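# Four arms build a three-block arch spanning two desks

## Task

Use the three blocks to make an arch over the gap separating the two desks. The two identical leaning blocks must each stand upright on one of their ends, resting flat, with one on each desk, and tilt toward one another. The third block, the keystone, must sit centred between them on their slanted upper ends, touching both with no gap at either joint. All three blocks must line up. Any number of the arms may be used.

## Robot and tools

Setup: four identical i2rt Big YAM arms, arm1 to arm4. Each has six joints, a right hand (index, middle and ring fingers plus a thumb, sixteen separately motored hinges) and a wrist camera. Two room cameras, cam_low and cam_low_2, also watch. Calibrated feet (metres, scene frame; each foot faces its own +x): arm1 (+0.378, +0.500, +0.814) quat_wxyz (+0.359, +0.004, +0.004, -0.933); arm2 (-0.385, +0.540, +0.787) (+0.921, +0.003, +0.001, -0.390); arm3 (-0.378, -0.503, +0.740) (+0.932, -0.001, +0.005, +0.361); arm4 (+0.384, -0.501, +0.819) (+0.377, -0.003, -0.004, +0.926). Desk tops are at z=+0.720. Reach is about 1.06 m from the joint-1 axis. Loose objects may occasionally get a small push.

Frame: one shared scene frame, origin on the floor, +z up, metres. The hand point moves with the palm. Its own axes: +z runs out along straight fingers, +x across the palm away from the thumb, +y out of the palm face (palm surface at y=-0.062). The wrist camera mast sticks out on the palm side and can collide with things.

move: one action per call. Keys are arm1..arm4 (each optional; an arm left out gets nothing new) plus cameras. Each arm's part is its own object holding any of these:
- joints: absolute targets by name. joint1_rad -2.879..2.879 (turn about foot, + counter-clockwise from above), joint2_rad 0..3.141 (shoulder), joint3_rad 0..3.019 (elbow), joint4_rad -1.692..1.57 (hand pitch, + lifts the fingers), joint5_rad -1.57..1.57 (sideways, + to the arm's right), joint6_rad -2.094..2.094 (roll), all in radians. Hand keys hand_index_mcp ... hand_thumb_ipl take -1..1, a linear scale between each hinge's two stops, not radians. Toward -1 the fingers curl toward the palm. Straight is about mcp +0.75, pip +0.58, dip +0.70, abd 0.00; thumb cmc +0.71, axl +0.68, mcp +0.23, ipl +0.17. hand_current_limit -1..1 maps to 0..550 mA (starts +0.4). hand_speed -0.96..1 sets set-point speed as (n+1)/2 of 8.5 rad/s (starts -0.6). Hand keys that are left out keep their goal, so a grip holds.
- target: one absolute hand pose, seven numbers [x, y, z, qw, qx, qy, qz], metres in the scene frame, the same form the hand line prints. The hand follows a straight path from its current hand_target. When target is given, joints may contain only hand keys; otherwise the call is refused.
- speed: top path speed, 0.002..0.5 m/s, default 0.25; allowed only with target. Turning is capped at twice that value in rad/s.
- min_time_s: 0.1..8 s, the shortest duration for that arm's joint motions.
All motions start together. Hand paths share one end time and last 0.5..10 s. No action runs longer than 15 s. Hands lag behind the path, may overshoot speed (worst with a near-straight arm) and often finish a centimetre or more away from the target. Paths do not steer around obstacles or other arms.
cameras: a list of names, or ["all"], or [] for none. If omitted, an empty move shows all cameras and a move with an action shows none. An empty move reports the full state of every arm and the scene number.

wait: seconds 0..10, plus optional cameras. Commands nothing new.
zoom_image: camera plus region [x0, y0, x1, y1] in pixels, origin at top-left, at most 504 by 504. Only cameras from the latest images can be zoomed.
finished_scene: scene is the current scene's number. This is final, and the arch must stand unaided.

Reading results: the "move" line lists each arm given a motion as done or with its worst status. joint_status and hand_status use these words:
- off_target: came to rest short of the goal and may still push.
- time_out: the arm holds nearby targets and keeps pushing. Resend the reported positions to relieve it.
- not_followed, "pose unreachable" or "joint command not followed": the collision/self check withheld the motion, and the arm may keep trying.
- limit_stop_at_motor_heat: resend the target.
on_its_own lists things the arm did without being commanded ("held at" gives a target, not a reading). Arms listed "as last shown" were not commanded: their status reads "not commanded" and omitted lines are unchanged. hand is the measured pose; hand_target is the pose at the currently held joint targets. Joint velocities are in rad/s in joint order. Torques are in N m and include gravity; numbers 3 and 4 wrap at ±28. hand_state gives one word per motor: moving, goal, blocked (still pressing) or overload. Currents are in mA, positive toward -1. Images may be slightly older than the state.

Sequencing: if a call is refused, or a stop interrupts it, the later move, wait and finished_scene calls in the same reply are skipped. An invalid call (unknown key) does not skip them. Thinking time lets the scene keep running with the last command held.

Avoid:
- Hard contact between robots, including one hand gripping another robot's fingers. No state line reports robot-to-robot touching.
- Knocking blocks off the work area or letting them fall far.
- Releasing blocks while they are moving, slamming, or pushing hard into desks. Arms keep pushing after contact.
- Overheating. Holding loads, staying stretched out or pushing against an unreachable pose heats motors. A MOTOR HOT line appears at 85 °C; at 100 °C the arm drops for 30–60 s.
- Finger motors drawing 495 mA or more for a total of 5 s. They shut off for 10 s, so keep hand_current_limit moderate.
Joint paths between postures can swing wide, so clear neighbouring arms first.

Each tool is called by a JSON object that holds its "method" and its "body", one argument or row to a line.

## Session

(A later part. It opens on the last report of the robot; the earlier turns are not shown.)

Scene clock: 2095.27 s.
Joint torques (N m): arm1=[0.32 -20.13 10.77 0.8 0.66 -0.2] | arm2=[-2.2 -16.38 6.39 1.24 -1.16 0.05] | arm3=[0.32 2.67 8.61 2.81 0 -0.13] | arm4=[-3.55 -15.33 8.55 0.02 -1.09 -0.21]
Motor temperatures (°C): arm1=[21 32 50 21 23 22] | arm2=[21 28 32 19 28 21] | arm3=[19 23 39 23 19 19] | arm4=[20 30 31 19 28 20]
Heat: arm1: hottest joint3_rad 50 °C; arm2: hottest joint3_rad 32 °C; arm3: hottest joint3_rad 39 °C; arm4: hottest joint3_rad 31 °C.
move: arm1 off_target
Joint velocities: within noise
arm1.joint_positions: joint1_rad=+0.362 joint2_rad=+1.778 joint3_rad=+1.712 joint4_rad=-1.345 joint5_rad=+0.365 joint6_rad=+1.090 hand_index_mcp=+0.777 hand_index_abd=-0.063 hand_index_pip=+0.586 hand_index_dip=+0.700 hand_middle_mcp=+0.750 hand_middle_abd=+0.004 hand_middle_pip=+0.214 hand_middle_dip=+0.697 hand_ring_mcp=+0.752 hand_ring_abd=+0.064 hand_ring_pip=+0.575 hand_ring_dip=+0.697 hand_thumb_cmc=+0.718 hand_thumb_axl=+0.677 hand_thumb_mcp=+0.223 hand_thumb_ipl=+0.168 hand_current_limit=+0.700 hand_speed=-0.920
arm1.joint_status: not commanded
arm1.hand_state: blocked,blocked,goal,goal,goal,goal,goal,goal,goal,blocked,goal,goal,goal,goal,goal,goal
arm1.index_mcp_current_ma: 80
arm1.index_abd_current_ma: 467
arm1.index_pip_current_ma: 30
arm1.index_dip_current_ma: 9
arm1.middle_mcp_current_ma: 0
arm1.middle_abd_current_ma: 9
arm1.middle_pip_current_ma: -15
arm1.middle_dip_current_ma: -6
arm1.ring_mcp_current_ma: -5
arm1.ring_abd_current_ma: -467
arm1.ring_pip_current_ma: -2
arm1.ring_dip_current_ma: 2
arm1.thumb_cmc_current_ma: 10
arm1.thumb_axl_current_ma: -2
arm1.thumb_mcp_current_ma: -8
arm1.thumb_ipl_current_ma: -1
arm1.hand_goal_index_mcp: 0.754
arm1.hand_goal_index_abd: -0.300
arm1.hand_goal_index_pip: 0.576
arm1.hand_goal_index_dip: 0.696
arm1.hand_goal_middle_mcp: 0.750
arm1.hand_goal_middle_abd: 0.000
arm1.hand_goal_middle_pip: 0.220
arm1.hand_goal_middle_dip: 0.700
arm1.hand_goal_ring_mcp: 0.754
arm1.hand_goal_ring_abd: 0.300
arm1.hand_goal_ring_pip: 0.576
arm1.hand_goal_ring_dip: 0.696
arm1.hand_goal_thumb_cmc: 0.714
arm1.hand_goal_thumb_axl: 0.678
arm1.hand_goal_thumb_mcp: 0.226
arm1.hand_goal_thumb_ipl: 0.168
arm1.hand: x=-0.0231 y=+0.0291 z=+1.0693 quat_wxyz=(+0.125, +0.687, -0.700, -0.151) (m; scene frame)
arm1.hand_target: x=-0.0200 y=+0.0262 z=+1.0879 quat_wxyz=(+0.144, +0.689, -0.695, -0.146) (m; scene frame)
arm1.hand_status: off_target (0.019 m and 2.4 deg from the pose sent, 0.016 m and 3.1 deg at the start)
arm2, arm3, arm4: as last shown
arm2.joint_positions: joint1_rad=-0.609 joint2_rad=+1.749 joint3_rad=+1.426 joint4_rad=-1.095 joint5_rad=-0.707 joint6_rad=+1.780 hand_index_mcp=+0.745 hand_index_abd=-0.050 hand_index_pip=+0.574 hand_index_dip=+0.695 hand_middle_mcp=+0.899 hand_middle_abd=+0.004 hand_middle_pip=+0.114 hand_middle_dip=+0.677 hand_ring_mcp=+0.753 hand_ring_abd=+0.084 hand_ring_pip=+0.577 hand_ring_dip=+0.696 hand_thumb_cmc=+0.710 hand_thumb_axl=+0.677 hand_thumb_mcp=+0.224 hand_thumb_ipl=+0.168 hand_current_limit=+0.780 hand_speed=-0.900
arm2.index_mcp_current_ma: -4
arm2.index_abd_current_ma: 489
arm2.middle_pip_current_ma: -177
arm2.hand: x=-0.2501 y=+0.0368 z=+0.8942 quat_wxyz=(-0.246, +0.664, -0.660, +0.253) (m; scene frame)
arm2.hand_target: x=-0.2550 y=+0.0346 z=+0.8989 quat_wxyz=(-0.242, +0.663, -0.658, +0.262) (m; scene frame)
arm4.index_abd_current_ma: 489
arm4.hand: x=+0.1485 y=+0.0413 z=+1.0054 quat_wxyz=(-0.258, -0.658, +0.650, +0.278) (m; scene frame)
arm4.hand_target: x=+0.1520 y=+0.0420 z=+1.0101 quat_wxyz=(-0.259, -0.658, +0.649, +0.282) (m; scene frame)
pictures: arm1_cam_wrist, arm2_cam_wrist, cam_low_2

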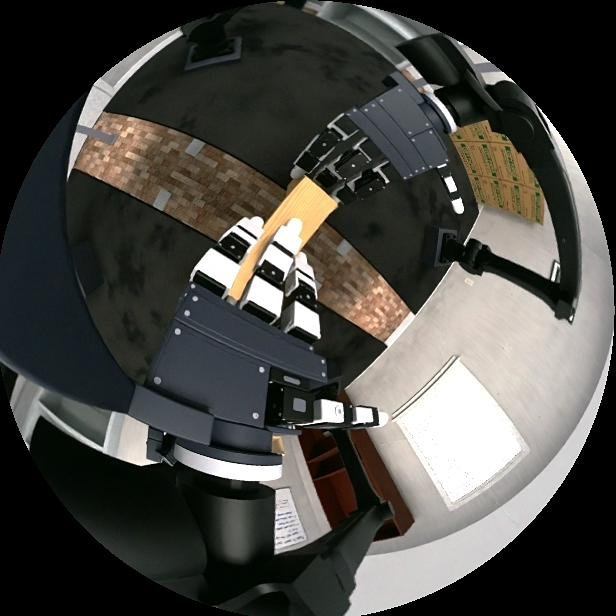

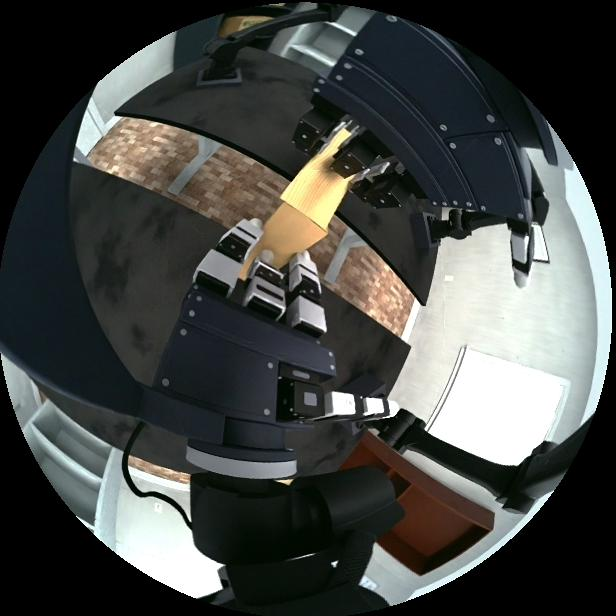

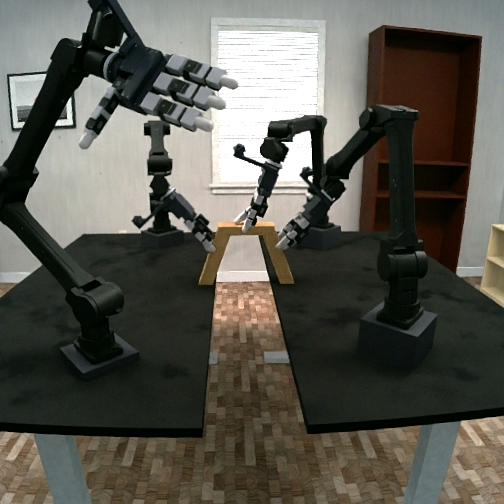

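{"method": "move", "body": {
  "arm1": {"target": [-0.021, 0.029, 1.145, 0.1450, 0.6930, -0.6911, -0.1450], "speed": 0.07}
}}

{"method": "move", "body": {
  "arm1": {"target": [-0.0205, 0.0285, 1.098, 0.1450, 0.6930, -0.6911, -0.1450], "speed": 0.06}
}}

{"method": "move", "body": {
  "arm1": {"target": [-0.020, 0.0290, 1.088, 0.1450, 0.6930, -0.6911, -0.1450], "speed": 0.05},
  "cameras": ["cam_low_2", "arm1_cam_wrist", "arm2_cam_wrist"]
}}

{"method": "zoom_image", "body": {
  "camera": "cam_low_2",
  "region": [200, 190, 300, 290]
}}

{"method": "zoom_image", "body": {
  "camera": "arm2_cam_wrist",
  "region": [270, 180, 350, 260]
}}

{"method": "zoom_image", "body": {
  "camera": "arm1_cam_wrist",
  "region": [270, 160, 350, 240]
}}

Scene clock: 2118.27 s.
Joint torques (N m): arm1=[0.03 -20.25 16.36 0.16 0.64 -0.18] | arm2=[-1.96 -16.44 6.48 1.17 -1.16 0.05] | arm3=[0.32 2.61 8.59 2.81 0 -0.13] | arm4=[-3.49 -15.33 8.55 0.05 -1.1 -0.2]
Motor temperatures (°C): arm1=[21 34 49 21 23 22] | arm2=[21 29 32 19 28 21] | arm3=[19 23 39 23 19 19] | arm4=[20 30 31 19 28 20]
Heat: arm1: hottest joint3_rad 49 °C; arm2: hottest joint3_rad 32 °C; arm3: hottest joint3_rad 39 °C; arm4: hottest joint3_rad 31 °C.
move: arm1 off_target
Joint velocities: within noise
arm1.joint_positions: joint1_rad=+0.362 joint2_rad=+1.768 joint3_rad=+1.771 joint4_rad=-1.464 joint5_rad=+0.363 joint6_rad=+1.073 hand_index_mcp=+0.777 hand_index_abd=-0.063 hand_index_pip=+0.587 hand_index_dip=+0.700 hand_middle_mcp=+0.751 hand_middle_abd=-0.001 hand_middle_pip=+0.218 hand_middle_dip=+0.698 hand_ring_mcp=+0.753 hand_ring_abd=+0.065 hand_ring_pip=+0.574 hand_ring_dip=+0.695 hand_thumb_cmc=+0.718 hand_thumb_axl=+0.677 hand_thumb_mcp=+0.223 hand_thumb_ipl=+0.168 hand_current_limit=+0.700 hand_speed=-0.920
arm1.joint_status: not commanded
arm1.hand_state: blocked,blocked,goal,goal,goal,goal,goal,goal,goal,blocked,goal,goal,goal,goal,goal,goal
arm1.index_mcp_current_ma: 84
arm1.index_abd_current_ma: 468
arm1.index_pip_current_ma: 33
arm1.index_dip_current_ma: 12
arm1.middle_mcp_current_ma: 2
arm1.middle_abd_current_ma: -2
arm1.middle_pip_current_ma: -4
arm1.middle_dip_current_ma: -6
arm1.ring_mcp_current_ma: -2
arm1.ring_abd_current_ma: -467
arm1.ring_pip_current_ma: -6
arm1.ring_dip_current_ma: -3
arm1.thumb_cmc_current_ma: 10
arm1.thumb_axl_current_ma: -2
arm1.thumb_mcp_current_ma: -8
arm1.thumb_ipl_current_ma: -1
arm1.hand_goal_index_mcp: 0.754
arm1.hand_goal_index_abd: -0.300
arm1.hand_goal_index_pip: 0.576
arm1.hand_goal_index_dip: 0.696
arm1.hand_goal_middle_mcp: 0.750
arm1.hand_goal_middle_abd: 0.000
arm1.hand_goal_middle_pip: 0.220
arm1.hand_goal_middle_dip: 0.700
arm1.hand_goal_ring_mcp: 0.754
arm1.hand_goal_ring_abd: 0.300
arm1.hand_goal_ring_pip: 0.576
arm1.hand_goal_ring_dip: 0.696
arm1.hand_goal_thumb_cmc: 0.714
arm1.hand_goal_thumb_axl: 0.678
arm1.hand_goal_thumb_mcp: 0.226
arm1.hand_goal_thumb_ipl: 0.168
arm1.hand: x=-0.0176 y=+0.0386 z=+1.0946 quat_wxyz=(+0.100, +0.697, -0.692, -0.158) (m; scene frame)
arm1.hand_target: x=-0.0193 y=+0.0320 z=+1.1445 quat_wxyz=(+0.145, +0.693, -0.691, -0.145) (m; scene frame)
arm1.hand_status: off_target (0.051 m and 5.4 deg from the pose sent, 0.076 m and 2.7 deg at the start)
arm2, arm3, arm4: as last shown
arm2.index_abd_current_ma: 490
arm2.hand: x=-0.2501 y=+0.0367 z=+0.8941 quat_wxyz=(-0.246, +0.664, -0.660, +0.253) (m; scene frame)
arm2.hand_target: x=-0.2551 y=+0.0346 z=+0.8989 quat_wxyz=(-0.242, +0.664, -0.658, +0.262) (m; scene frame)
arm4.joint_positions: joint1_rad=-0.700 joint2_rad=+1.783 joint3_rad=+1.335 joint4_rad=-1.002 joint5_rad=-0.779 joint6_rad=-1.433 hand_index_mcp=+0.773 hand_index_abd=-0.032 hand_index_pip=+0.585 hand_index_dip=+0.702 hand_middle_mcp=+0.928 hand_middle_abd=-0.007 hand_middle_pip=+0.978 hand_middle_dip=+0.001 hand_ring_mcp=+0.765 hand_ring_abd=+0.092 hand_ring_pip=+0.579 hand_ring_dip=+0.698 hand_thumb_cmc=+0.718 hand_thumb_axl=+0.677 hand_thumb_mcp=+0.224 hand_thumb_ipl=+0.168 hand_current_limit=+0.780 hand_speed=-0.800
arm4.index_abd_current_ma: 490
arm4.middle_mcp_current_ma: 115
arm4.middle_abd_current_ma: -19
arm4.middle_dip_current_ma: 3
arm4.ring_mcp_current_ma: 41
arm4.ring_pip_current_ma: 10
arm4.ring_dip_current_ma: 6
arm4.hand: x=+0.1489 y=+0.0413 z=+1.0049 quat_wxyz=(-0.258, -0.658, +0.651, +0.277) (m; scene frame)
arm4.hand_target: x=+0.1521 y=+0.0421 z=+1.0099 quat_wxyz=(-0.259, -0.658, +0.649, +0.282) (m; scene frame)
pictures: none

Scene clock: 2119.73 s.
Joint torques (N m): arm1=[-0.26 -20.25 11.43 1.14 0.61 -0.18] | arm2=[-2.08 -15.97 6.39 1.16 -1.16 0.05] | arm3=[0.38 2.73 8.61 2.81 0 -0.13] | arm4=[-3.6 -15.27 8.54 0.03 -1.09 -0.21]
Motor temperatures (°C): arm1=[21 34 49 21 23 22] | arm2=[21 29 32 19 28 21] | arm3=[19 23 39 23 19 19] | arm4=[20 30 31 19 28 20]
Heat: arm1: hottest joint3_rad 49 °C; arm2: hottest joint3_rad 32 °C; arm3: hottest joint3_rad 39 °C; arm4: hottest joint3_rad 31 °C.
move: arm1 off_target
Joint velocities: within noise
arm1.joint_positions: joint1_rad=+0.362 joint2_rad=+1.768 joint3_rad=+1.712 joint4_rad=-1.362 joint5_rad=+0.362 joint6_rad=+1.073 hand_index_mcp=+0.777 hand_index_abd=-0.063 hand_index_pip=+0.587 hand_index_dip=+0.700 hand_middle_mcp=+0.751 hand_middle_abd=-0.001 hand_middle_pip=+0.218 hand_middle_dip=+0.698 hand_ring_mcp=+0.753 hand_ring_abd=+0.065 hand_ring_pip=+0.574 hand_ring_dip=+0.695 hand_thumb_cmc=+0.718 hand_thumb_axl=+0.677 hand_thumb_mcp=+0.223 hand_thumb_ipl=+0.168 hand_current_limit=+0.700 hand_speed=-0.920
arm1.joint_status: not commanded
arm1.hand_state: blocked,blocked,goal,goal,goal,goal,goal,goal,goal,blocked,goal,goal,goal,goal,goal,goal
arm1.index_mcp_current_ma: 84
arm1.index_abd_current_ma: 467
arm1.index_pip_current_ma: 33
arm1.index_dip_current_ma: 12
arm1.middle_mcp_current_ma: 3
arm1.middle_abd_current_ma: -2
arm1.middle_pip_current_ma: -4
arm1.middle_dip_current_ma: -6
arm1.ring_mcp_current_ma: -1
arm1.ring_abd_current_ma: -467
arm1.ring_pip_current_ma: -6
arm1.ring_dip_current_ma: -3
arm1.thumb_cmc_current_ma: 10
arm1.thumb_axl_current_ma: -2
arm1.thumb_mcp_current_ma: -8
arm1.thumb_ipl_current_ma: -1
arm1.hand_goal_index_mcp: 0.754
arm1.hand_goal_index_abd: -0.300
arm1.hand_goal_index_pip: 0.576
arm1.hand_goal_index_dip: 0.696
arm1.hand_goal_middle_mcp: 0.750
arm1.hand_goal_middle_abd: 0.000
arm1.hand_goal_middle_pip: 0.220
arm1.hand_goal_middle_dip: 0.700
arm1.hand_goal_ring_mcp: 0.754
arm1.hand_goal_ring_abd: 0.300
arm1.hand_goal_ring_pip: 0.576
arm1.hand_goal_ring_dip: 0.696
arm1.hand_goal_thumb_cmc: 0.714
arm1.hand_goal_thumb_axl: 0.678
arm1.hand_goal_thumb_mcp: 0.226
arm1.hand_goal_thumb_ipl: 0.168
arm1.hand: x=-0.0212 y=+0.0315 z=+1.0741 quat_wxyz=(+0.120, +0.693, -0.694, -0.151) (m; scene frame)
arm1.hand_target: x=-0.0203 y=+0.0291 z=+1.0980 quat_wxyz=(+0.145, +0.693, -0.691, -0.145) (m; scene frame)
arm1.hand_status: off_target (0.024 m and 3.0 deg from the pose sent, 0.011 m and 5.4 deg at the start)
arm2, arm3, arm4: as last shown
pictures: none

Scene clock: 2120.70 s.
Joint torques (N m): arm1=[0.67 -19.78 10.65 0.96 0.64 -0.2] | arm2=[-1.73 -16.15 6.41 1.17 -1.17 0.04] | arm3=[0.32 2.67 8.61 2.81 0 -0.13] | arm4=[-3.43 -15.33 8.54 0.02 -1.09 -0.2]
Motor temperatures (°C): arm1=[21 34 49 21 23 22] | arm2=[21 29 32 19 28 21] | arm3=[19 23 39 23 19 19] | arm4=[20 30 31 19 28 20]
Heat: arm1: hottest joint3_rad 49 °C; arm2: hottest joint3_rad 32 °C; arm3: hottest joint3_rad 39 °C; arm4: hottest joint3_rad 31 °C.
move: arm1 off_target
Joint velocities: within noise
arm1.joint_positions: joint1_rad=+0.362 joint2_rad=+1.765 joint3_rad=+1.694 joint4_rad=-1.337 joint5_rad=+0.362 joint6_rad=+1.073 hand_index_mcp=+0.777 hand_index_abd=-0.063 hand_index_pip=+0.587 hand_index_dip=+0.700 hand_middle_mcp=+0.751 hand_middle_abd=+0.001 hand_middle_pip=+0.217 hand_middle_dip=+0.698 hand_ring_mcp=+0.751 hand_ring_abd=+0.065 hand_ring_pip=+0.574 hand_ring_dip=+0.695 hand_thumb_cmc=+0.718 hand_thumb_axl=+0.677 hand_thumb_mcp=+0.223 hand_thumb_ipl=+0.168 hand_current_limit=+0.700 hand_speed=-0.920
arm1.joint_status: not commanded
arm1.hand_state: blocked,blocked,goal,goal,goal,goal,goal,goal,goal,blocked,goal,goal,goal,goal,goal,goal
arm1.index_mcp_current_ma: 84
arm1.index_abd_current_ma: 467
arm1.index_pip_current_ma: 33
arm1.index_dip_current_ma: 12
arm1.middle_mcp_current_ma: 2
arm1.middle_abd_current_ma: 1
arm1.middle_pip_current_ma: -7
arm1.middle_dip_current_ma: -6
arm1.ring_mcp_current_ma: -9
arm1.ring_abd_current_ma: -467
arm1.ring_pip_current_ma: -6
arm1.ring_dip_current_ma: -3
arm1.thumb_cmc_current_ma: 10
arm1.thumb_axl_current_ma: -2
arm1.thumb_mcp_current_ma: -8
arm1.thumb_ipl_current_ma: -1
arm1.hand_goal_index_mcp: 0.754
arm1.hand_goal_index_abd: -0.300
arm1.hand_goal_index_pip: 0.576
arm1.hand_goal_index_dip: 0.696
arm1.hand_goal_middle_mcp: 0.750
arm1.hand_goal_middle_abd: 0.000
arm1.hand_goal_middle_pip: 0.220
arm1.hand_goal_middle_dip: 0.700
arm1.hand_goal_ring_mcp: 0.754
arm1.hand_goal_ring_abd: 0.300
arm1.hand_goal_ring_pip: 0.576
arm1.hand_goal_ring_dip: 0.696
arm1.hand_goal_thumb_cmc: 0.714
arm1.hand_goal_thumb_axl: 0.678
arm1.hand_goal_thumb_mcp: 0.226
arm1.hand_goal_thumb_ipl: 0.168
arm1.hand: x=-0.0215 y=+0.0309 z=+1.0689 quat_wxyz=(+0.125, +0.692, -0.695, -0.150) (m; scene frame)
arm1.hand_target: x=-0.0200 y=+0.0292 z=+1.0879 quat_wxyz=(+0.145, +0.693, -0.691, -0.145) (m; scene frame)
arm1.hand_status: off_target (0.019 m and 2.4 deg from the pose sent, 0.014 m and 3.0 deg at the start)
arm2, arm3, arm4: as last shown
arm2.joint_positions: joint1_rad=-0.609 joint2_rad=+1.749 joint3_rad=+1.426 joint4_rad=-1.095 joint5_rad=-0.707 joint6_rad=+1.780 hand_index_mcp=+0.746 hand_index_abd=-0.050 hand_index_pip=+0.574 hand_index_dip=+0.695 hand_middle_mcp=+0.899 hand_middle_abd=+0.004 hand_middle_pip=+0.114 hand_middle_dip=+0.677 hand_ring_mcp=+0.753 hand_ring_abd=+0.084 hand_ring_pip=+0.577 hand_ring_dip=+0.696 hand_thumb_cmc=+0.710 hand_thumb_axl=+0.677 hand_thumb_mcp=+0.224 hand_thumb_ipl=+0.168 hand_current_limit=+0.780 hand_speed=-0.900
arm2.index_abd_current_ma: 489
arm2.middle_pip_current_ma: -176
arm2.hand_target: x=-0.2550 y=+0.0346 z=+0.8989 quat_wxyz=(-0.242, +0.664, -0.658, +0.262) (m; scene frame)
pictures: arm1_cam_wrist, arm2_cam_wrist, cam_low_2

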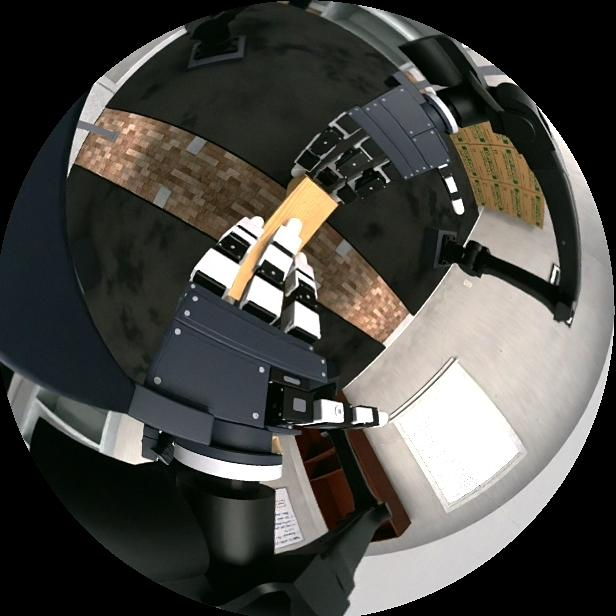

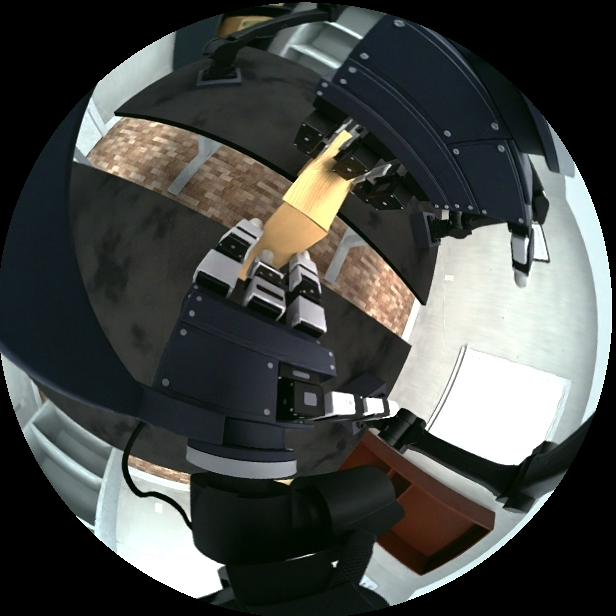

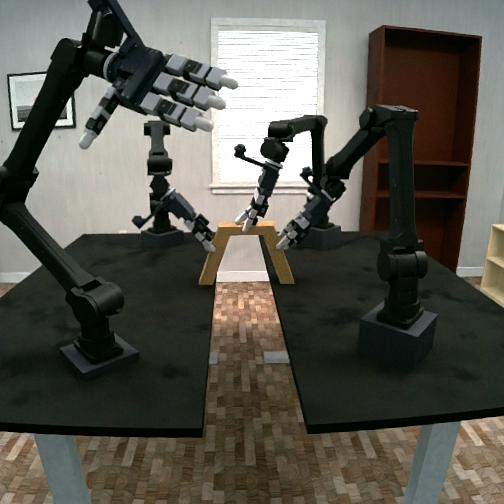

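Scaled by 5.040.

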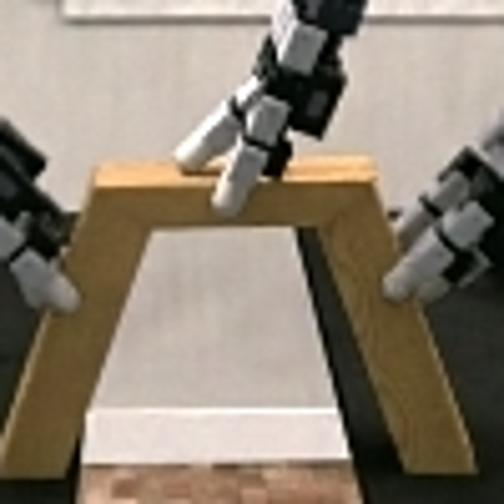

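Scaled by 6.300 from the camera's 616x616 image, which has a finer 880x880 frame.

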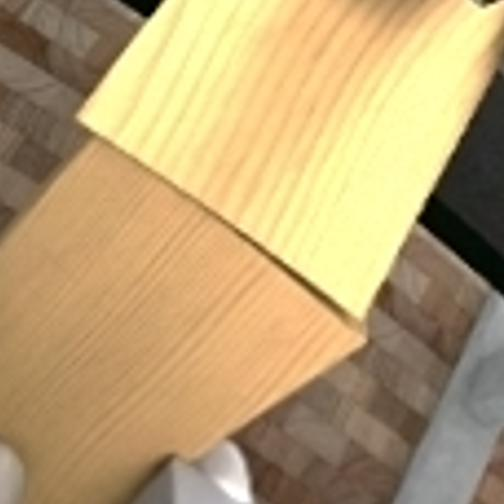

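Scaled by 6.300 from the camera's 616x616 image, which has a finer 880x880 frame.

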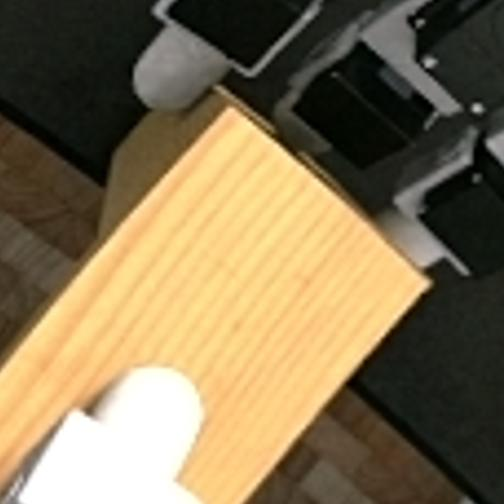

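{"method": "move", "body": {
  "arm1": {"joints": {"hand_middle_pip": -0.1, "hand_speed": -0.92}}
}}

{"method": "move", "body": {
  "arm1": {"joints": {"hand_index_abd": 0.1, "hand_ring_abd": -0.1, "hand_speed": -0.95}},
  "cameras": ["cam_low_2", "arm1_cam_wrist", "arm2_cam_wrist"]
}}

{"method": "zoom_image", "body": {
  "camera": "cam_low_2",
  "region": [200, 190, 300, 290]
}}

{"method": "zoom_image", "body": {
  "camera": "arm2_cam_wrist",
  "region": [270, 180, 350, 260]
}}

{"method": "zoom_image", "body": {
  "camera": "arm1_cam_wrist",
  "region": [200, 140, 360, 300]
}}

Scene clock: 2149.57 s.
Joint torques (N m): arm1=[0.32 -19.84 10.76 1.01 0.66 -0.15] | arm2=[-1.96 -16.26 6.49 1.21 -1.21 0.05] | arm3=[0.32 2.67 8.61 2.81 0.01 -0.13] | arm4=[-3.55 -15.27 8.54 0.03 -1.09 -0.2]
Motor temperatures (°C): arm1=[21 34 47 21 22 22] | arm2=[21 29 32 19 28 21] | arm3=[19 23 39 23 19 19] | arm4=[20 29 31 19 28 20]
Heat: arm1: hottest joint3_rad 47 °C; arm2: hottest joint3_rad 32 °C; arm3: hottest joint3_rad 39 °C; arm4: hottest joint3_rad 31 °C.
move: arm1 done
Joint velocities: within noise
arm1.joint_positions: joint1_rad=+0.362 joint2_rad=+1.765 joint3_rad=+1.694 joint4_rad=-1.336 joint5_rad=+0.362 joint6_rad=+1.073 hand_index_mcp=+0.777 hand_index_abd=-0.063 hand_index_pip=+0.587 hand_index_dip=+0.700 hand_middle_mcp=+0.753 hand_middle_abd=+0.001 hand_middle_pip=-0.092 hand_middle_dip=+0.698 hand_ring_mcp=+0.750 hand_ring_abd=+0.066 hand_ring_pip=+0.574 hand_ring_dip=+0.695 hand_thumb_cmc=+0.718 hand_thumb_axl=+0.677 hand_thumb_mcp=+0.223 hand_thumb_ipl=+0.168 hand_current_limit=+0.700 hand_speed=-0.920
arm1.joint_status: all done
arm1.hand_state: blocked,blocked,goal,goal,goal,goal,goal,goal,goal,blocked,goal,goal,goal,goal,goal,goal
arm1.index_mcp_current_ma: 84
arm1.index_abd_current_ma: 468
arm1.index_pip_current_ma: 33
arm1.index_dip_current_ma: 12
arm1.middle_mcp_current_ma: 8
arm1.middle_abd_current_ma: 1
arm1.middle_pip_current_ma: 22
arm1.middle_dip_current_ma: -5
arm1.ring_mcp_current_ma: -10
arm1.ring_abd_current_ma: -467
arm1.ring_pip_current_ma: -6
arm1.ring_dip_current_ma: -3
arm1.thumb_cmc_current_ma: 10
arm1.thumb_axl_current_ma: -2
arm1.thumb_mcp_current_ma: -8
arm1.thumb_ipl_current_ma: -1
arm1.hand_goal_index_mcp: 0.754
arm1.hand_goal_index_abd: -0.300
arm1.hand_goal_index_pip: 0.576
arm1.hand_goal_index_dip: 0.696
arm1.hand_goal_middle_mcp: 0.750
arm1.hand_goal_middle_abd: 0.000
arm1.hand_goal_middle_pip: -0.100
arm1.hand_goal_middle_dip: 0.700
arm1.hand_goal_ring_mcp: 0.754
arm1.hand_goal_ring_abd: 0.300
arm1.hand_goal_ring_pip: 0.576
arm1.hand_goal_ring_dip: 0.696
arm1.hand_goal_thumb_cmc: 0.714
arm1.hand_goal_thumb_axl: 0.678
arm1.hand_goal_thumb_mcp: 0.226
arm1.hand_goal_thumb_ipl: 0.168
arm1.hand: x=-0.0215 y=+0.0308 z=+1.0688 quat_wxyz=(+0.125, +0.692, -0.695, -0.150) (m; scene frame)
arm1.hand_target: x=-0.0199 y=+0.0293 z=+1.0877 quat_wxyz=(+0.145, +0.693, -0.691, -0.145) (m; scene frame)
arm1.hand_status: not commanded
arm2, arm3, arm4: as last shown
arm2.index_abd_current_ma: 490
arm4.index_abd_current_ma: 489
pictures: none

Scene clock: 2151.43 s.
Joint torques (N m): arm1=[0.21 -19.49 10.69 0.94 0.65 -0.17] | arm2=[-1.79 -16.15 6.48 1.17 -1.19 0.06] | arm3=[0.38 2.67 8.61 2.81 0 -0.13] | arm4=[-3.49 -15.33 8.55 0.05 -1.1 -0.2]
Motor temperatures (°C): arm1=[21 34 47 21 22 22] | arm2=[21 29 32 19 28 21] | arm3=[19 23 39 23 19 19] | arm4=[20 29 31 19 28 20]
Heat: arm1: hottest joint3_rad 47 °C; arm2: hottest joint3_rad 32 °C; arm3: hottest joint3_rad 39 °C; arm4: hottest joint3_rad 31 °C.
move: arm1 done
Joint velocities: within noise
arm1.joint_positions: joint1_rad=+0.362 joint2_rad=+1.762 joint3_rad=+1.694 joint4_rad=-1.335 joint5_rad=+0.362 joint6_rad=+1.073 hand_index_mcp=+0.763 hand_index_abd=+0.095 hand_index_pip=+0.580 hand_index_dip=+0.699 hand_middle_mcp=+0.753 hand_middle_abd=+0.001 hand_middle_pip=-0.092 hand_middle_dip=+0.698 hand_ring_mcp=+0.754 hand_ring_abd=-0.097 hand_ring_pip=+0.574 hand_ring_dip=+0.695 hand_thumb_cmc=+0.718 hand_thumb_axl=+0.677 hand_thumb_mcp=+0.223 hand_thumb_ipl=+0.168 hand_current_limit=+0.700 hand_speed=-0.950
arm1.joint_status: all done
arm1.hand_state: goal,goal,goal,goal,goal,goal,goal,goal,goal,goal,goal,goal,goal,goal,goal,goal
arm1.index_mcp_current_ma: 28
arm1.index_abd_current_ma: -12
arm1.index_pip_current_ma: 11
arm1.index_dip_current_ma: 8
arm1.middle_mcp_current_ma: 8
arm1.middle_abd_current_ma: 1
arm1.middle_pip_current_ma: 22
arm1.middle_dip_current_ma: -5
arm1.ring_mcp_current_ma: 0
arm1.ring_abd_current_ma: 7
arm1.ring_pip_current_ma: -5
arm1.ring_dip_current_ma: -3
arm1.thumb_cmc_current_ma: 10
arm1.thumb_axl_current_ma: -2
arm1.thumb_mcp_current_ma: -8
arm1.thumb_ipl_current_ma: -1
arm1.hand_goal_index_mcp: 0.754
arm1.hand_goal_index_abd: 0.100
arm1.hand_goal_index_pip: 0.576
arm1.hand_goal_index_dip: 0.696
arm1.hand_goal_middle_mcp: 0.750
arm1.hand_goal_middle_abd: 0.000
arm1.hand_goal_middle_pip: -0.100
arm1.hand_goal_middle_dip: 0.700
arm1.hand_goal_ring_mcp: 0.754
arm1.hand_goal_ring_abd: -0.100
arm1.hand_goal_ring_pip: 0.576
arm1.hand_goal_ring_dip: 0.696
arm1.hand_goal_thumb_cmc: 0.714
arm1.hand_goal_thumb_axl: 0.678
arm1.hand_goal_thumb_mcp: 0.226
arm1.hand_goal_thumb_ipl: 0.168
arm1.hand: x=-0.0214 y=+0.0310 z=+1.0706 quat_wxyz=(+0.126, +0.692, -0.695, -0.149) (m; scene frame)
arm1.hand_target: x=-0.0199 y=+0.0293 z=+1.0878 quat_wxyz=(+0.145, +0.693, -0.691, -0.145) (m; scene frame)
arm1.hand_status: not commanded
arm2, arm3, arm4: as last shown
arm2.hand_target: x=-0.2550 y=+0.0346 z=+0.8989 quat_wxyz=(-0.242, +0.663, -0.658, +0.262) (m; scene frame)
pictures: arm1_cam_wrist, arm2_cam_wrist, cam_low_2

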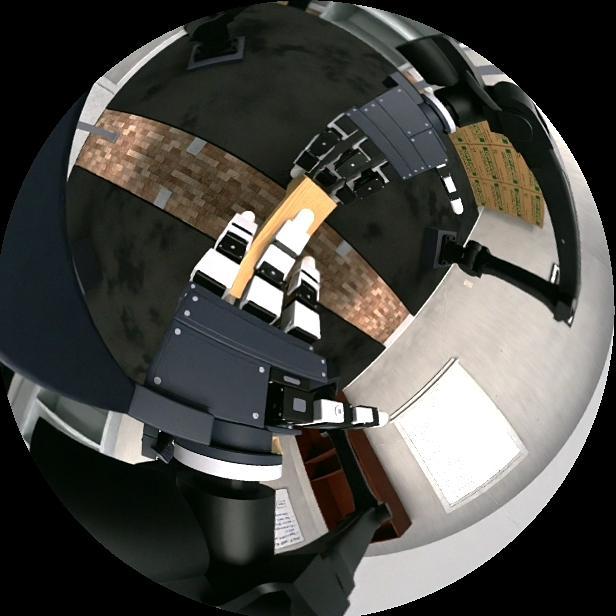

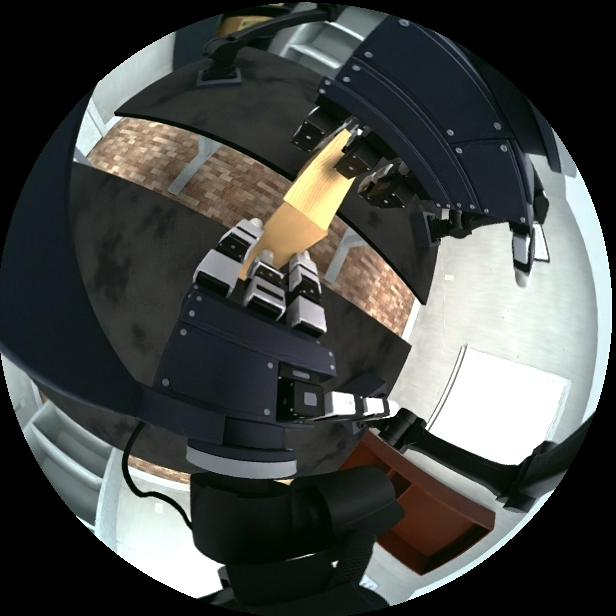

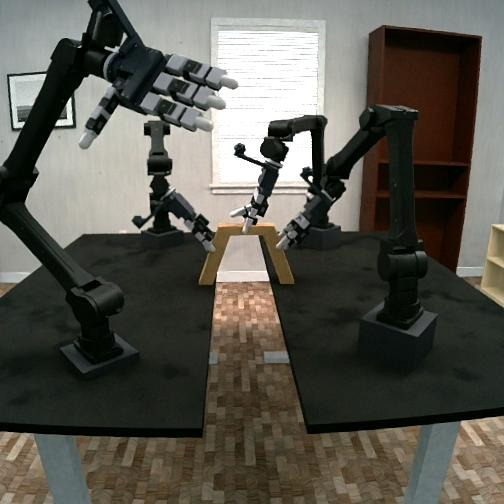

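Scaled by 5.040.

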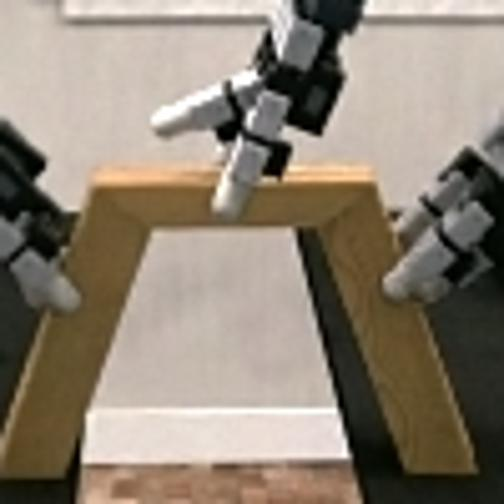

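Scaled by 6.300 from the camera's 616x616 image, which has a finer 880x880 frame.

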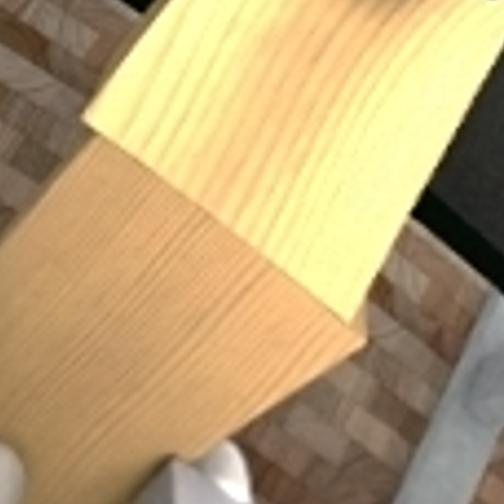

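Scaled by 3.150 from the camera's 616x616 image, which has a finer 880x880 frame.

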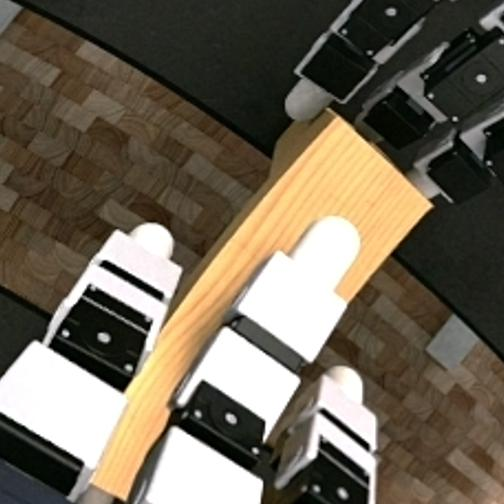

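{"method": "move", "body": {
  "arm1": {"target": [-0.025, 0.022, 1.30, 0.1450, 0.6930, -0.6911, -0.1450], "speed": 0.12},
  "cameras": ["cam_low_2", "arm1_cam_wrist", "arm2_cam_wrist"]
}}

{"method": "zoom_image", "body": {
  "camera": "cam_low_2",
  "region": [190, 200, 310, 300]
}}

{"method": "zoom_image", "body": {
  "camera": "arm2_cam_wrist",
  "region": [220, 140, 360, 280]
}}

{"method": "zoom_image", "body": {
  "camera": "arm1_cam_wrist",
  "region": [200, 140, 360, 300]
}}

Scene clock: 2167.53 s.
Joint torques (N m): arm1=[0.26 -15.79 14.43 0.65 0.7 -0.25] | arm2=[-1.85 -16.15 6.43 1.18 -1.17 0.06] | arm3=[0.32 2.73 8.61 2.81 0 -0.13] | arm4=[-3.55 -15.21 8.54 0.05 -1.1 -0.2]
Motor temperatures (°C): arm1=[21 34 47 21 22 22] | arm2=[21 29 32 19 28 21] | arm3=[19 23 39 23 19 19] | arm4=[20 29 31 19 28 20]
Heat: arm1: hottest joint3_rad 47 °C; arm2: hottest joint3_rad 32 °C; arm3: hottest joint3_rad 39 °C; arm4: hottest joint3_rad 31 °C.
move: arm1 off_target
Joint velocities: within noise
arm1.joint_positions: joint1_rad=+0.362 joint2_rad=+1.759 joint3_rad=+2.212 joint4_rad=-1.677 joint5_rad=+0.395 joint6_rad=+0.993 hand_index_mcp=+0.762 hand_index_abd=+0.096 hand_index_pip=+0.580 hand_index_dip=+0.699 hand_middle_mcp=+0.753 hand_middle_abd=+0.001 hand_middle_pip=-0.092 hand_middle_dip=+0.698 hand_ring_mcp=+0.755 hand_ring_abd=-0.097 hand_ring_pip=+0.574 hand_ring_dip=+0.695 hand_thumb_cmc=+0.718 hand_thumb_axl=+0.677 hand_thumb_mcp=+0.223 hand_thumb_ipl=+0.168 hand_current_limit=+0.700 hand_speed=-0.950
arm1.joint_status: not commanded
arm1.hand_state: goal,goal,goal,goal,goal,goal,goal,goal,goal,goal,goal,goal,goal,goal,goal,goal
arm1.index_mcp_current_ma: 26
arm1.index_abd_current_ma: -9
arm1.index_pip_current_ma: 11
arm1.index_dip_current_ma: 8
arm1.middle_mcp_current_ma: 8
arm1.middle_abd_current_ma: 1
arm1.middle_pip_current_ma: 22
arm1.middle_dip_current_ma: -5
arm1.ring_mcp_current_ma: 2
arm1.ring_abd_current_ma: 6
arm1.ring_pip_current_ma: -4
arm1.ring_dip_current_ma: -3
arm1.thumb_cmc_current_ma: 10
arm1.thumb_axl_current_ma: -2
arm1.thumb_mcp_current_ma: -8
arm1.thumb_ipl_current_ma: -1
arm1.hand_goal_index_mcp: 0.754
arm1.hand_goal_index_abd: 0.100
arm1.hand_goal_index_pip: 0.576
arm1.hand_goal_index_dip: 0.696
arm1.hand_goal_middle_mcp: 0.750
arm1.hand_goal_middle_abd: 0.000
arm1.hand_goal_middle_pip: -0.100
arm1.hand_goal_middle_dip: 0.700
arm1.hand_goal_ring_mcp: 0.754
arm1.hand_goal_ring_abd: -0.100
arm1.hand_goal_ring_pip: 0.576
arm1.hand_goal_ring_dip: 0.696
arm1.hand_goal_thumb_cmc: 0.714
arm1.hand_goal_thumb_axl: 0.678
arm1.hand_goal_thumb_mcp: 0.226
arm1.hand_goal_thumb_ipl: 0.168
arm1.hand: x=-0.0250 y=+0.0289 z=+1.2830 quat_wxyz=(+0.208, +0.697, -0.671, -0.145) (m; scene frame)
arm1.hand_target: x=-0.0245 y=+0.0229 z=+1.2991 quat_wxyz=(+0.223, +0.698, -0.665, -0.143) (m; scene frame)
arm1.hand_status: off_target (0.018 m and 7.6 deg from the pose sent, 0.229 m and 2.2 deg at the start; a joint's target at an end of its range on 41 of 76 steps)
arm2, arm3, arm4: as last shown
arm4.index_abd_current_ma: 490
pictures: arm1_cam_wrist, arm2_cam_wrist, cam_low_2

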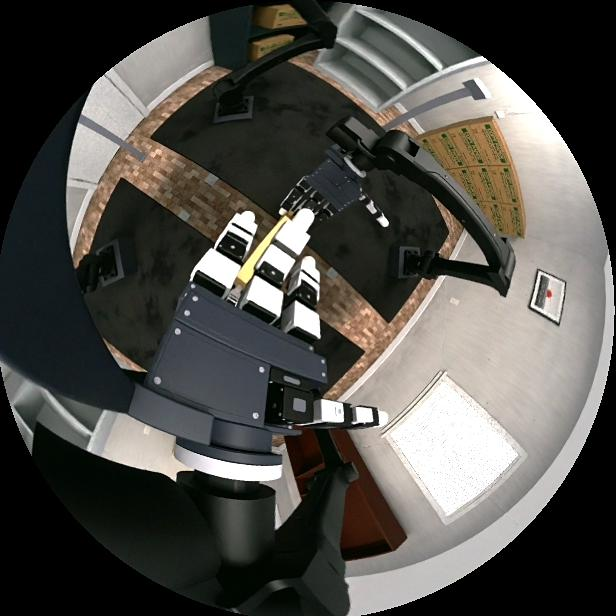

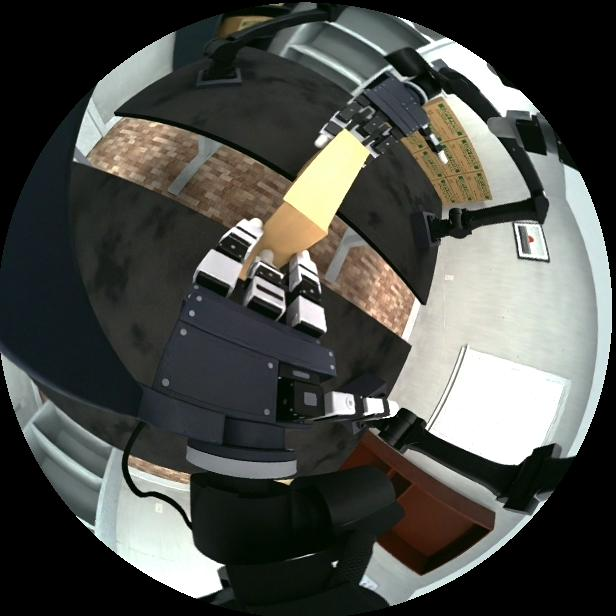

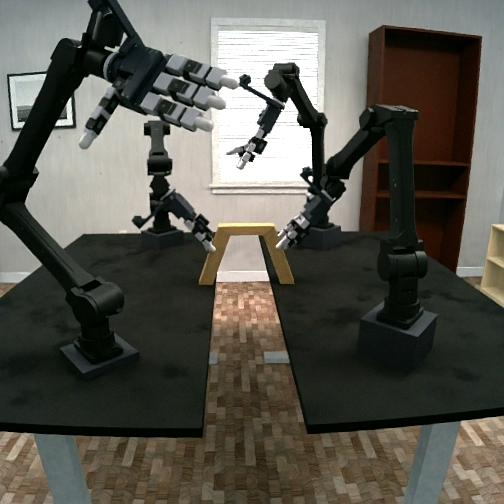

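Scaled by 4.200.

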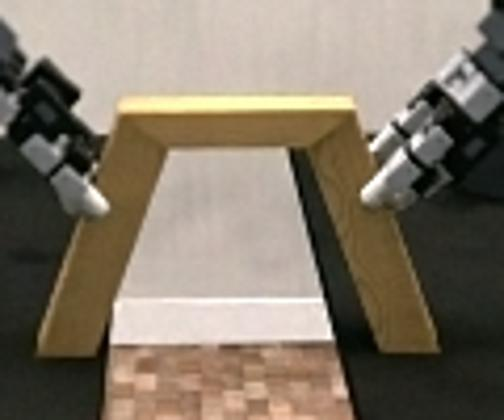

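Scaled by 3.600 from the camera's 616x616 image, which has a finer 880x880 frame.

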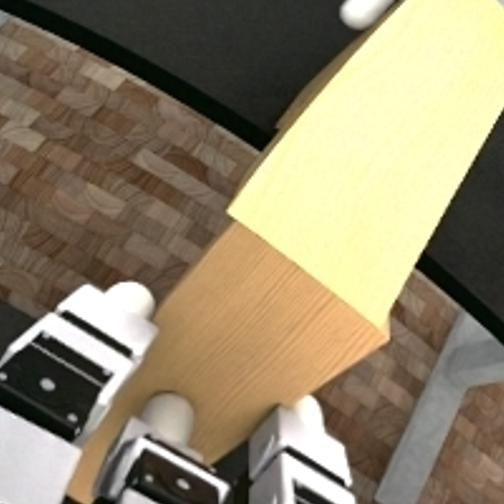

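Scaled by 3.150 from the camera's 616x616 image, which has a finer 880x880 frame.

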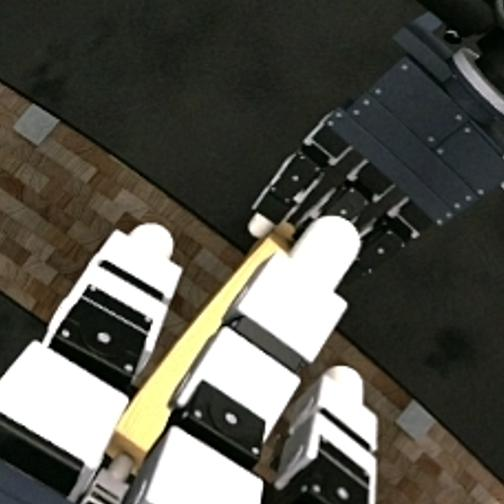

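{"method": "move", "body": {
  "arm2": {"joints": {"hand_middle_pip": -0.2, "hand_speed": -0.93}},
  "arm4": {"joints": {"hand_middle_mcp": 0.99, "hand_speed": -0.93}},
  "cameras": ["cam_low_2"]
}}

{"method": "move", "body": {
  "arm4": {"joints": {"hand_middle_dip": -0.75, "hand_speed": -0.85}},
  "cameras": ["cam_low_2", "cam_low"]
}}

{"method": "zoom_image", "body": {
  "camera": "cam_low_2",
  "region": [190, 200, 310, 300]
}}

Scene clock: 2180.03 s.
Joint torques (N m): arm1=[0.62 -15.33 14.42 0.53 0.69 -0.23] | arm2=[-1.9 -16.15 6.45 1.14 -1.13 0.06] | arm3=[0.32 2.67 8.61 2.81 0 -0.12] | arm4=[-3.43 -15.33 8.54 0.06 -1.09 -0.2]
Motor temperatures (°C): arm1=[21 34 50 21 22 22] | arm2=[21 29 32 19 28 21] | arm3=[19 23 39 23 19 19] | arm4=[20 29 31 19 28 20]
Heat: arm1: hottest joint3_rad 50 °C; arm2: hottest joint3_rad 32 °C; arm3: hottest joint3_rad 39 °C; arm4: hottest joint3_rad 31 °C.
move: arm2 done; arm4 done
Joint velocities: within noise
arm1: as last shown
arm1.joint_positions: joint1_rad=+0.362 joint2_rad=+1.759 joint3_rad=+2.212 joint4_rad=-1.677 joint5_rad=+0.395 joint6_rad=+0.992 hand_index_mcp=+0.762 hand_index_abd=+0.096 hand_index_pip=+0.580 hand_index_dip=+0.699 hand_middle_mcp=+0.753 hand_middle_abd=+0.001 hand_middle_pip=-0.092 hand_middle_dip=+0.698 hand_ring_mcp=+0.755 hand_ring_abd=-0.097 hand_ring_pip=+0.574 hand_ring_dip=+0.695 hand_thumb_cmc=+0.718 hand_thumb_axl=+0.677 hand_thumb_mcp=+0.223 hand_thumb_ipl=+0.168 hand_current_limit=+0.700 hand_speed=-0.950
arm1.hand: x=-0.0250 y=+0.0289 z=+1.2831 quat_wxyz=(+0.208, +0.697, -0.671, -0.145) (m; scene frame)
arm1.hand_target: x=-0.0246 y=+0.0230 z=+1.2991 quat_wxyz=(+0.224, +0.698, -0.665, -0.143) (m; scene frame)
arm2.joint_positions: joint1_rad=-0.609 joint2_rad=+1.749 joint3_rad=+1.426 joint4_rad=-1.095 joint5_rad=-0.708 joint6_rad=+1.779 hand_index_mcp=+0.741 hand_index_abd=-0.050 hand_index_pip=+0.572 hand_index_dip=+0.695 hand_middle_mcp=+0.930 hand_middle_abd=+0.003 hand_middle_pip=-0.198 hand_middle_dip=+0.697 hand_ring_mcp=+0.747 hand_ring_abd=+0.084 hand_ring_pip=+0.576 hand_ring_dip=+0.696 hand_thumb_cmc=+0.710 hand_thumb_axl=+0.677 hand_thumb_mcp=+0.224 hand_thumb_ipl=+0.168 hand_current_limit=+0.780 hand_speed=-0.930
arm2.joint_status: all done
arm2.hand_state: goal,blocked,goal,goal,goal,goal,goal,goal,goal,blocked,goal,goal,goal,goal,goal,goal
arm2.index_mcp_current_ma: -9
arm2.index_abd_current_ma: 489
arm2.index_pip_current_ma: -1
arm2.index_dip_current_ma: 0
arm2.middle_mcp_current_ma: -12
arm2.middle_abd_current_ma: 1
arm2.middle_pip_current_ma: 0
arm2.middle_dip_current_ma: -1
arm2.ring_mcp_current_ma: -3
arm2.ring_abd_current_ma: -489
arm2.ring_pip_current_ma: 0
arm2.ring_dip_current_ma: 0
arm2.thumb_cmc_current_ma: -1
arm2.thumb_axl_current_ma: 0
arm2.thumb_mcp_current_ma: -1
arm2.thumb_ipl_current_ma: 0
arm2.hand_goal_index_mcp: 0.754
arm2.hand_goal_index_abd: -0.300
arm2.hand_goal_index_pip: 0.576
arm2.hand_goal_index_dip: 0.696
arm2.hand_goal_middle_mcp: 0.946
arm2.hand_goal_middle_abd: 0.000
arm2.hand_goal_middle_pip: -0.200
arm2.hand_goal_middle_dip: 0.700
arm2.hand_goal_ring_mcp: 0.754
arm2.hand_goal_ring_abd: 0.300
arm2.hand_goal_ring_pip: 0.576
arm2.hand_goal_ring_dip: 0.696
arm2.hand_goal_thumb_cmc: 0.714
arm2.hand_goal_thumb_axl: 0.678
arm2.hand_goal_thumb_mcp: 0.226
arm2.hand_goal_thumb_ipl: 0.168
arm2.hand: x=-0.2500 y=+0.0367 z=+0.8942 quat_wxyz=(-0.246, +0.664, -0.659, +0.253) (m; scene frame)
arm2.hand_target: x=-0.2551 y=+0.0346 z=+0.8989 quat_wxyz=(-0.242, +0.664, -0.658, +0.262) (m; scene frame)
arm2.hand_status: not commanded
arm3.joint_positions: joint1_rad=-1.193 joint2_rad=+0.636 joint3_rad=+1.450 joint4_rad=-1.164 joint5_rad=-0.009 joint6_rad=+1.034 hand_index_mcp=+0.756 hand_index_abd=+0.001 hand_index_pip=+0.577 hand_index_dip=+0.696 hand_middle_mcp=+0.756 hand_middle_abd=+0.001 hand_middle_pip=+0.577 hand_middle_dip=+0.696 hand_ring_mcp=+0.757 hand_ring_abd=+0.001 hand_ring_pip=+0.577 hand_ring_dip=+0.696 hand_thumb_cmc=+0.716 hand_thumb_axl=+0.677 hand_thumb_mcp=+0.226 hand_thumb_ipl=+0.168 hand_current_limit=+0.400 hand_speed=-0.600
arm3.joint_status: not commanded
arm3.hand_state: goal,goal,goal,goal,goal,goal,goal,goal,goal,goal,goal,goal,goal,goal,goal,goal
arm3.index_mcp_current_ma: 5
arm3.index_abd_current_ma: 1
arm3.index_pip_current_ma: 1
arm3.index_dip_current_ma: 0
arm3.middle_mcp_current_ma: 6
arm3.middle_abd_current_ma: 1
arm3.middle_pip_current_ma: 1
arm3.middle_dip_current_ma: 0
arm3.ring_mcp_current_ma: 6
arm3.ring_abd_current_ma: 1
arm3.ring_pip_current_ma: 1
arm3.ring_dip_current_ma: 0
arm3.thumb_cmc_current_ma: 3
arm3.thumb_axl_current_ma: -2
arm3.thumb_mcp_current_ma: 0
arm3.thumb_ipl_current_ma: -1
arm3.hand_goal_index_mcp: 0.754
arm3.hand_goal_index_abd: 0.000
arm3.hand_goal_index_pip: 0.576
arm3.hand_goal_index_dip: 0.696
arm3.hand_goal_middle_mcp: 0.754
arm3.hand_goal_middle_abd: 0.000
arm3.hand_goal_middle_pip: 0.576
arm3.hand_goal_middle_dip: 0.696
arm3.hand_goal_ring_mcp: 0.754
arm3.hand_goal_ring_abd: 0.000
arm3.hand_goal_ring_pip: 0.576
arm3.hand_goal_ring_dip: 0.696
arm3.hand_goal_thumb_cmc: 0.714
arm3.hand_goal_thumb_axl: 0.678
arm3.hand_goal_thumb_mcp: 0.226
arm3.hand_goal_thumb_ipl: 0.168
arm3.hand: x=-0.1744 y=-0.6894 z=+1.3649 quat_wxyz=(+0.272, +0.820, +0.039, +0.503) (m; scene frame)
arm3.hand_target: x=-0.1795 y=-0.6886 z=+1.3787 quat_wxyz=(+0.280, +0.811, +0.036, +0.513) (m; scene frame)
arm3.hand_status: not commanded
arm4.joint_positions: joint1_rad=-0.700 joint2_rad=+1.783 joint3_rad=+1.335 joint4_rad=-1.002 joint5_rad=-0.779 joint6_rad=-1.433 hand_index_mcp=+0.773 hand_index_abd=-0.032 hand_index_pip=+0.585 hand_index_dip=+0.702 hand_middle_mcp=+0.990 hand_middle_abd=-0.003 hand_middle_pip=+0.973 hand_middle_dip=+0.001 hand_ring_mcp=+0.765 hand_ring_abd=+0.092 hand_ring_pip=+0.579 hand_ring_dip=+0.698 hand_thumb_cmc=+0.718 hand_thumb_axl=+0.677 hand_thumb_mcp=+0.224 hand_thumb_ipl=+0.168 hand_current_limit=+0.780 hand_speed=-0.930
arm4.joint_status: all done
arm4.hand_state: goal,blocked,goal,goal,goal,goal,goal,goal,goal,blocked,goal,goal,goal,goal,goal,goal
arm4.index_mcp_current_ma: 74
arm4.index_abd_current_ma: 490
arm4.index_pip_current_ma: 30
arm4.index_dip_current_ma: 19
arm4.middle_mcp_current_ma: 0
arm4.middle_abd_current_ma: -8
arm4.middle_pip_current_ma: 9
arm4.middle_dip_current_ma: 3
arm4.ring_mcp_current_ma: 41
arm4.ring_abd_current_ma: -489
arm4.ring_pip_current_ma: 10
arm4.ring_dip_current_ma: 6
arm4.thumb_cmc_current_ma: 12
arm4.thumb_axl_current_ma: -2
arm4.thumb_mcp_current_ma: -8
arm4.thumb_ipl_current_ma: -1
arm4.hand_goal_index_mcp: 0.754
arm4.hand_goal_index_abd: -0.300
arm4.hand_goal_index_pip: 0.576
arm4.hand_goal_index_dip: 0.696
arm4.hand_goal_middle_mcp: 0.990
arm4.hand_goal_middle_abd: 0.000
arm4.hand_goal_middle_pip: 0.970
arm4.hand_goal_middle_dip: 0.000
arm4.hand_goal_ring_mcp: 0.754
arm4.hand_goal_ring_abd: 0.300
arm4.hand_goal_ring_pip: 0.576
arm4.hand_goal_ring_dip: 0.696
arm4.hand_goal_thumb_cmc: 0.714
arm4.hand_goal_thumb_axl: 0.678
arm4.hand_goal_thumb_mcp: 0.226
arm4.hand_goal_thumb_ipl: 0.168
arm4.hand: x=+0.1489 y=+0.0413 z=+1.0049 quat_wxyz=(-0.258, -0.658, +0.651, +0.277) (m; scene frame)
arm4.hand_target: x=+0.1520 y=+0.0421 z=+1.0099 quat_wxyz=(-0.259, -0.658, +0.649, +0.282) (m; scene frame)
arm4.hand_status: not commanded
pictures: cam_low_2

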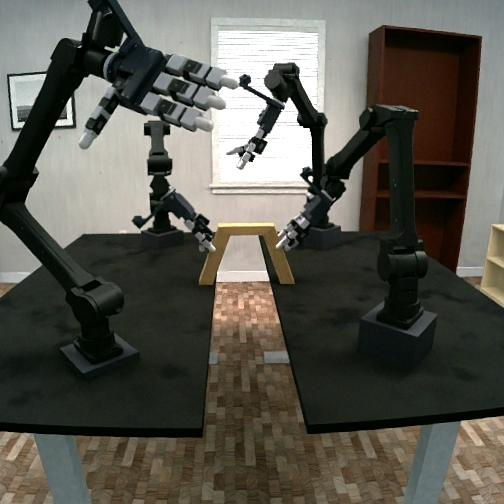

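Scene clock: 2181.90 s.
Joint torques (N m): arm1=[0.5 -16.26 14.41 0.59 0.71 -0.19] | arm2=[-1.67 -16.32 6.41 1.22 -1.13 0.05] | arm3=[0.38 2.67 8.61 2.81 0 -0.13] | arm4=[-3.49 -15.33 8.55 0.05 -1.08 -0.2]
Motor temperatures (°C): arm1=[21 34 51 21 22 22] | arm2=[21 29 32 19 28 21] | arm3=[19 23 39 23 19 19] | arm4=[20 29 31 19 28 20]
Heat: arm1: hottest joint3_rad 51 °C; arm2: hottest joint3_rad 32 °C; arm3: hottest joint3_rad 39 °C; arm4: hottest joint3_rad 31 °C.
move: arm4 done
Joint velocities: within noise
arm1, arm2, arm3: as last shown
arm2.index_abd_current_ma: 490
arm4.joint_positions: joint1_rad=-0.700 joint2_rad=+1.783 joint3_rad=+1.335 joint4_rad=-1.002 joint5_rad=-0.779 joint6_rad=-1.433 hand_index_mcp=+0.773 hand_index_abd=-0.032 hand_index_pip=+0.585 hand_index_dip=+0.702 hand_middle_mcp=+0.990 hand_middle_abd=-0.003 hand_middle_pip=+0.973 hand_middle_dip=-0.747 hand_ring_mcp=+0.765 hand_ring_abd=+0.092 hand_ring_pip=+0.579 hand_ring_dip=+0.698 hand_thumb_cmc=+0.718 hand_thumb_axl=+0.677 hand_thumb_mcp=+0.224 hand_thumb_ipl=+0.168 hand_current_limit=+0.780 hand_speed=-0.850
arm4.joint_status: all done
arm4.hand_state: goal,blocked,goal,goal,goal,goal,goal,goal,goal,blocked,goal,goal,goal,goal,goal,goal
arm4.index_mcp_current_ma: 74
arm4.index_abd_current_ma: 490
arm4.index_pip_current_ma: 30
arm4.index_dip_current_ma: 19
arm4.middle_mcp_current_ma: 0
arm4.middle_abd_current_ma: -8
arm4.middle_pip_current_ma: 9
arm4.middle_dip_current_ma: 9
arm4.ring_mcp_current_ma: 41
arm4.ring_abd_current_ma: -489
arm4.ring_pip_current_ma: 10
arm4.ring_dip_current_ma: 6
arm4.thumb_cmc_current_ma: 12
arm4.thumb_axl_current_ma: -2
arm4.thumb_mcp_current_ma: -8
arm4.thumb_ipl_current_ma: -1
arm4.hand_goal_index_mcp: 0.754
arm4.hand_goal_index_abd: -0.300
arm4.hand_goal_index_pip: 0.576
arm4.hand_goal_index_dip: 0.696
arm4.hand_goal_middle_mcp: 0.990
arm4.hand_goal_middle_abd: 0.000
arm4.hand_goal_middle_pip: 0.970
arm4.hand_goal_middle_dip: -0.750
arm4.hand_goal_ring_mcp: 0.754
arm4.hand_goal_ring_abd: 0.300
arm4.hand_goal_ring_pip: 0.576
arm4.hand_goal_ring_dip: 0.696
arm4.hand_goal_thumb_cmc: 0.714
arm4.hand_goal_thumb_axl: 0.678
arm4.hand_goal_thumb_mcp: 0.226
arm4.hand_goal_thumb_ipl: 0.168
arm4.hand: x=+0.1489 y=+0.0413 z=+1.0049 quat_wxyz=(-0.258, -0.658, +0.651, +0.277) (m; scene frame)
arm4.hand_target: x=+0.1520 y=+0.0421 z=+1.0099 quat_wxyz=(-0.259, -0.658, +0.649, +0.282) (m; scene frame)
arm4.hand_status: not commanded
pictures: cam_low, cam_low_2

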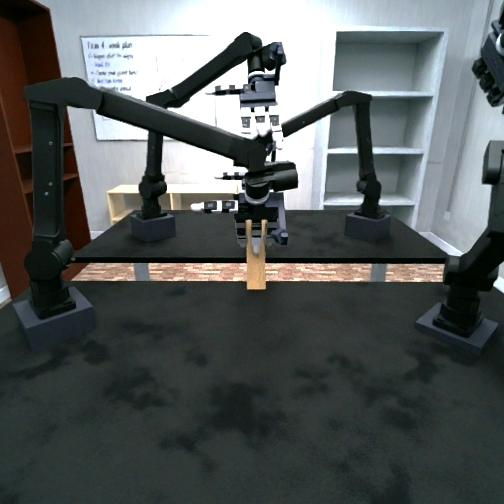

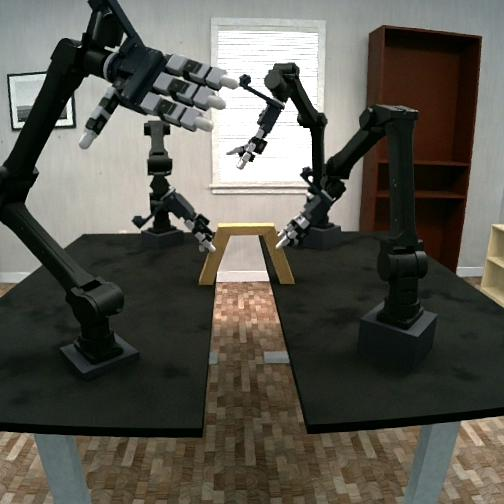

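Scaled by 4.200.

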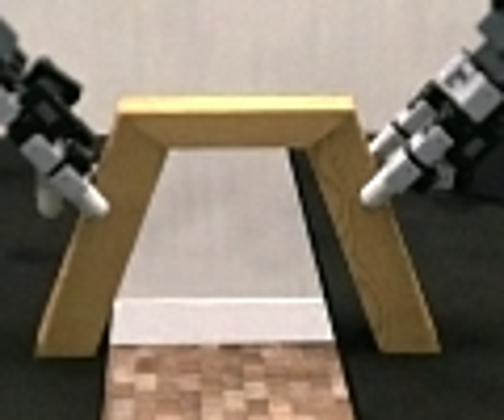

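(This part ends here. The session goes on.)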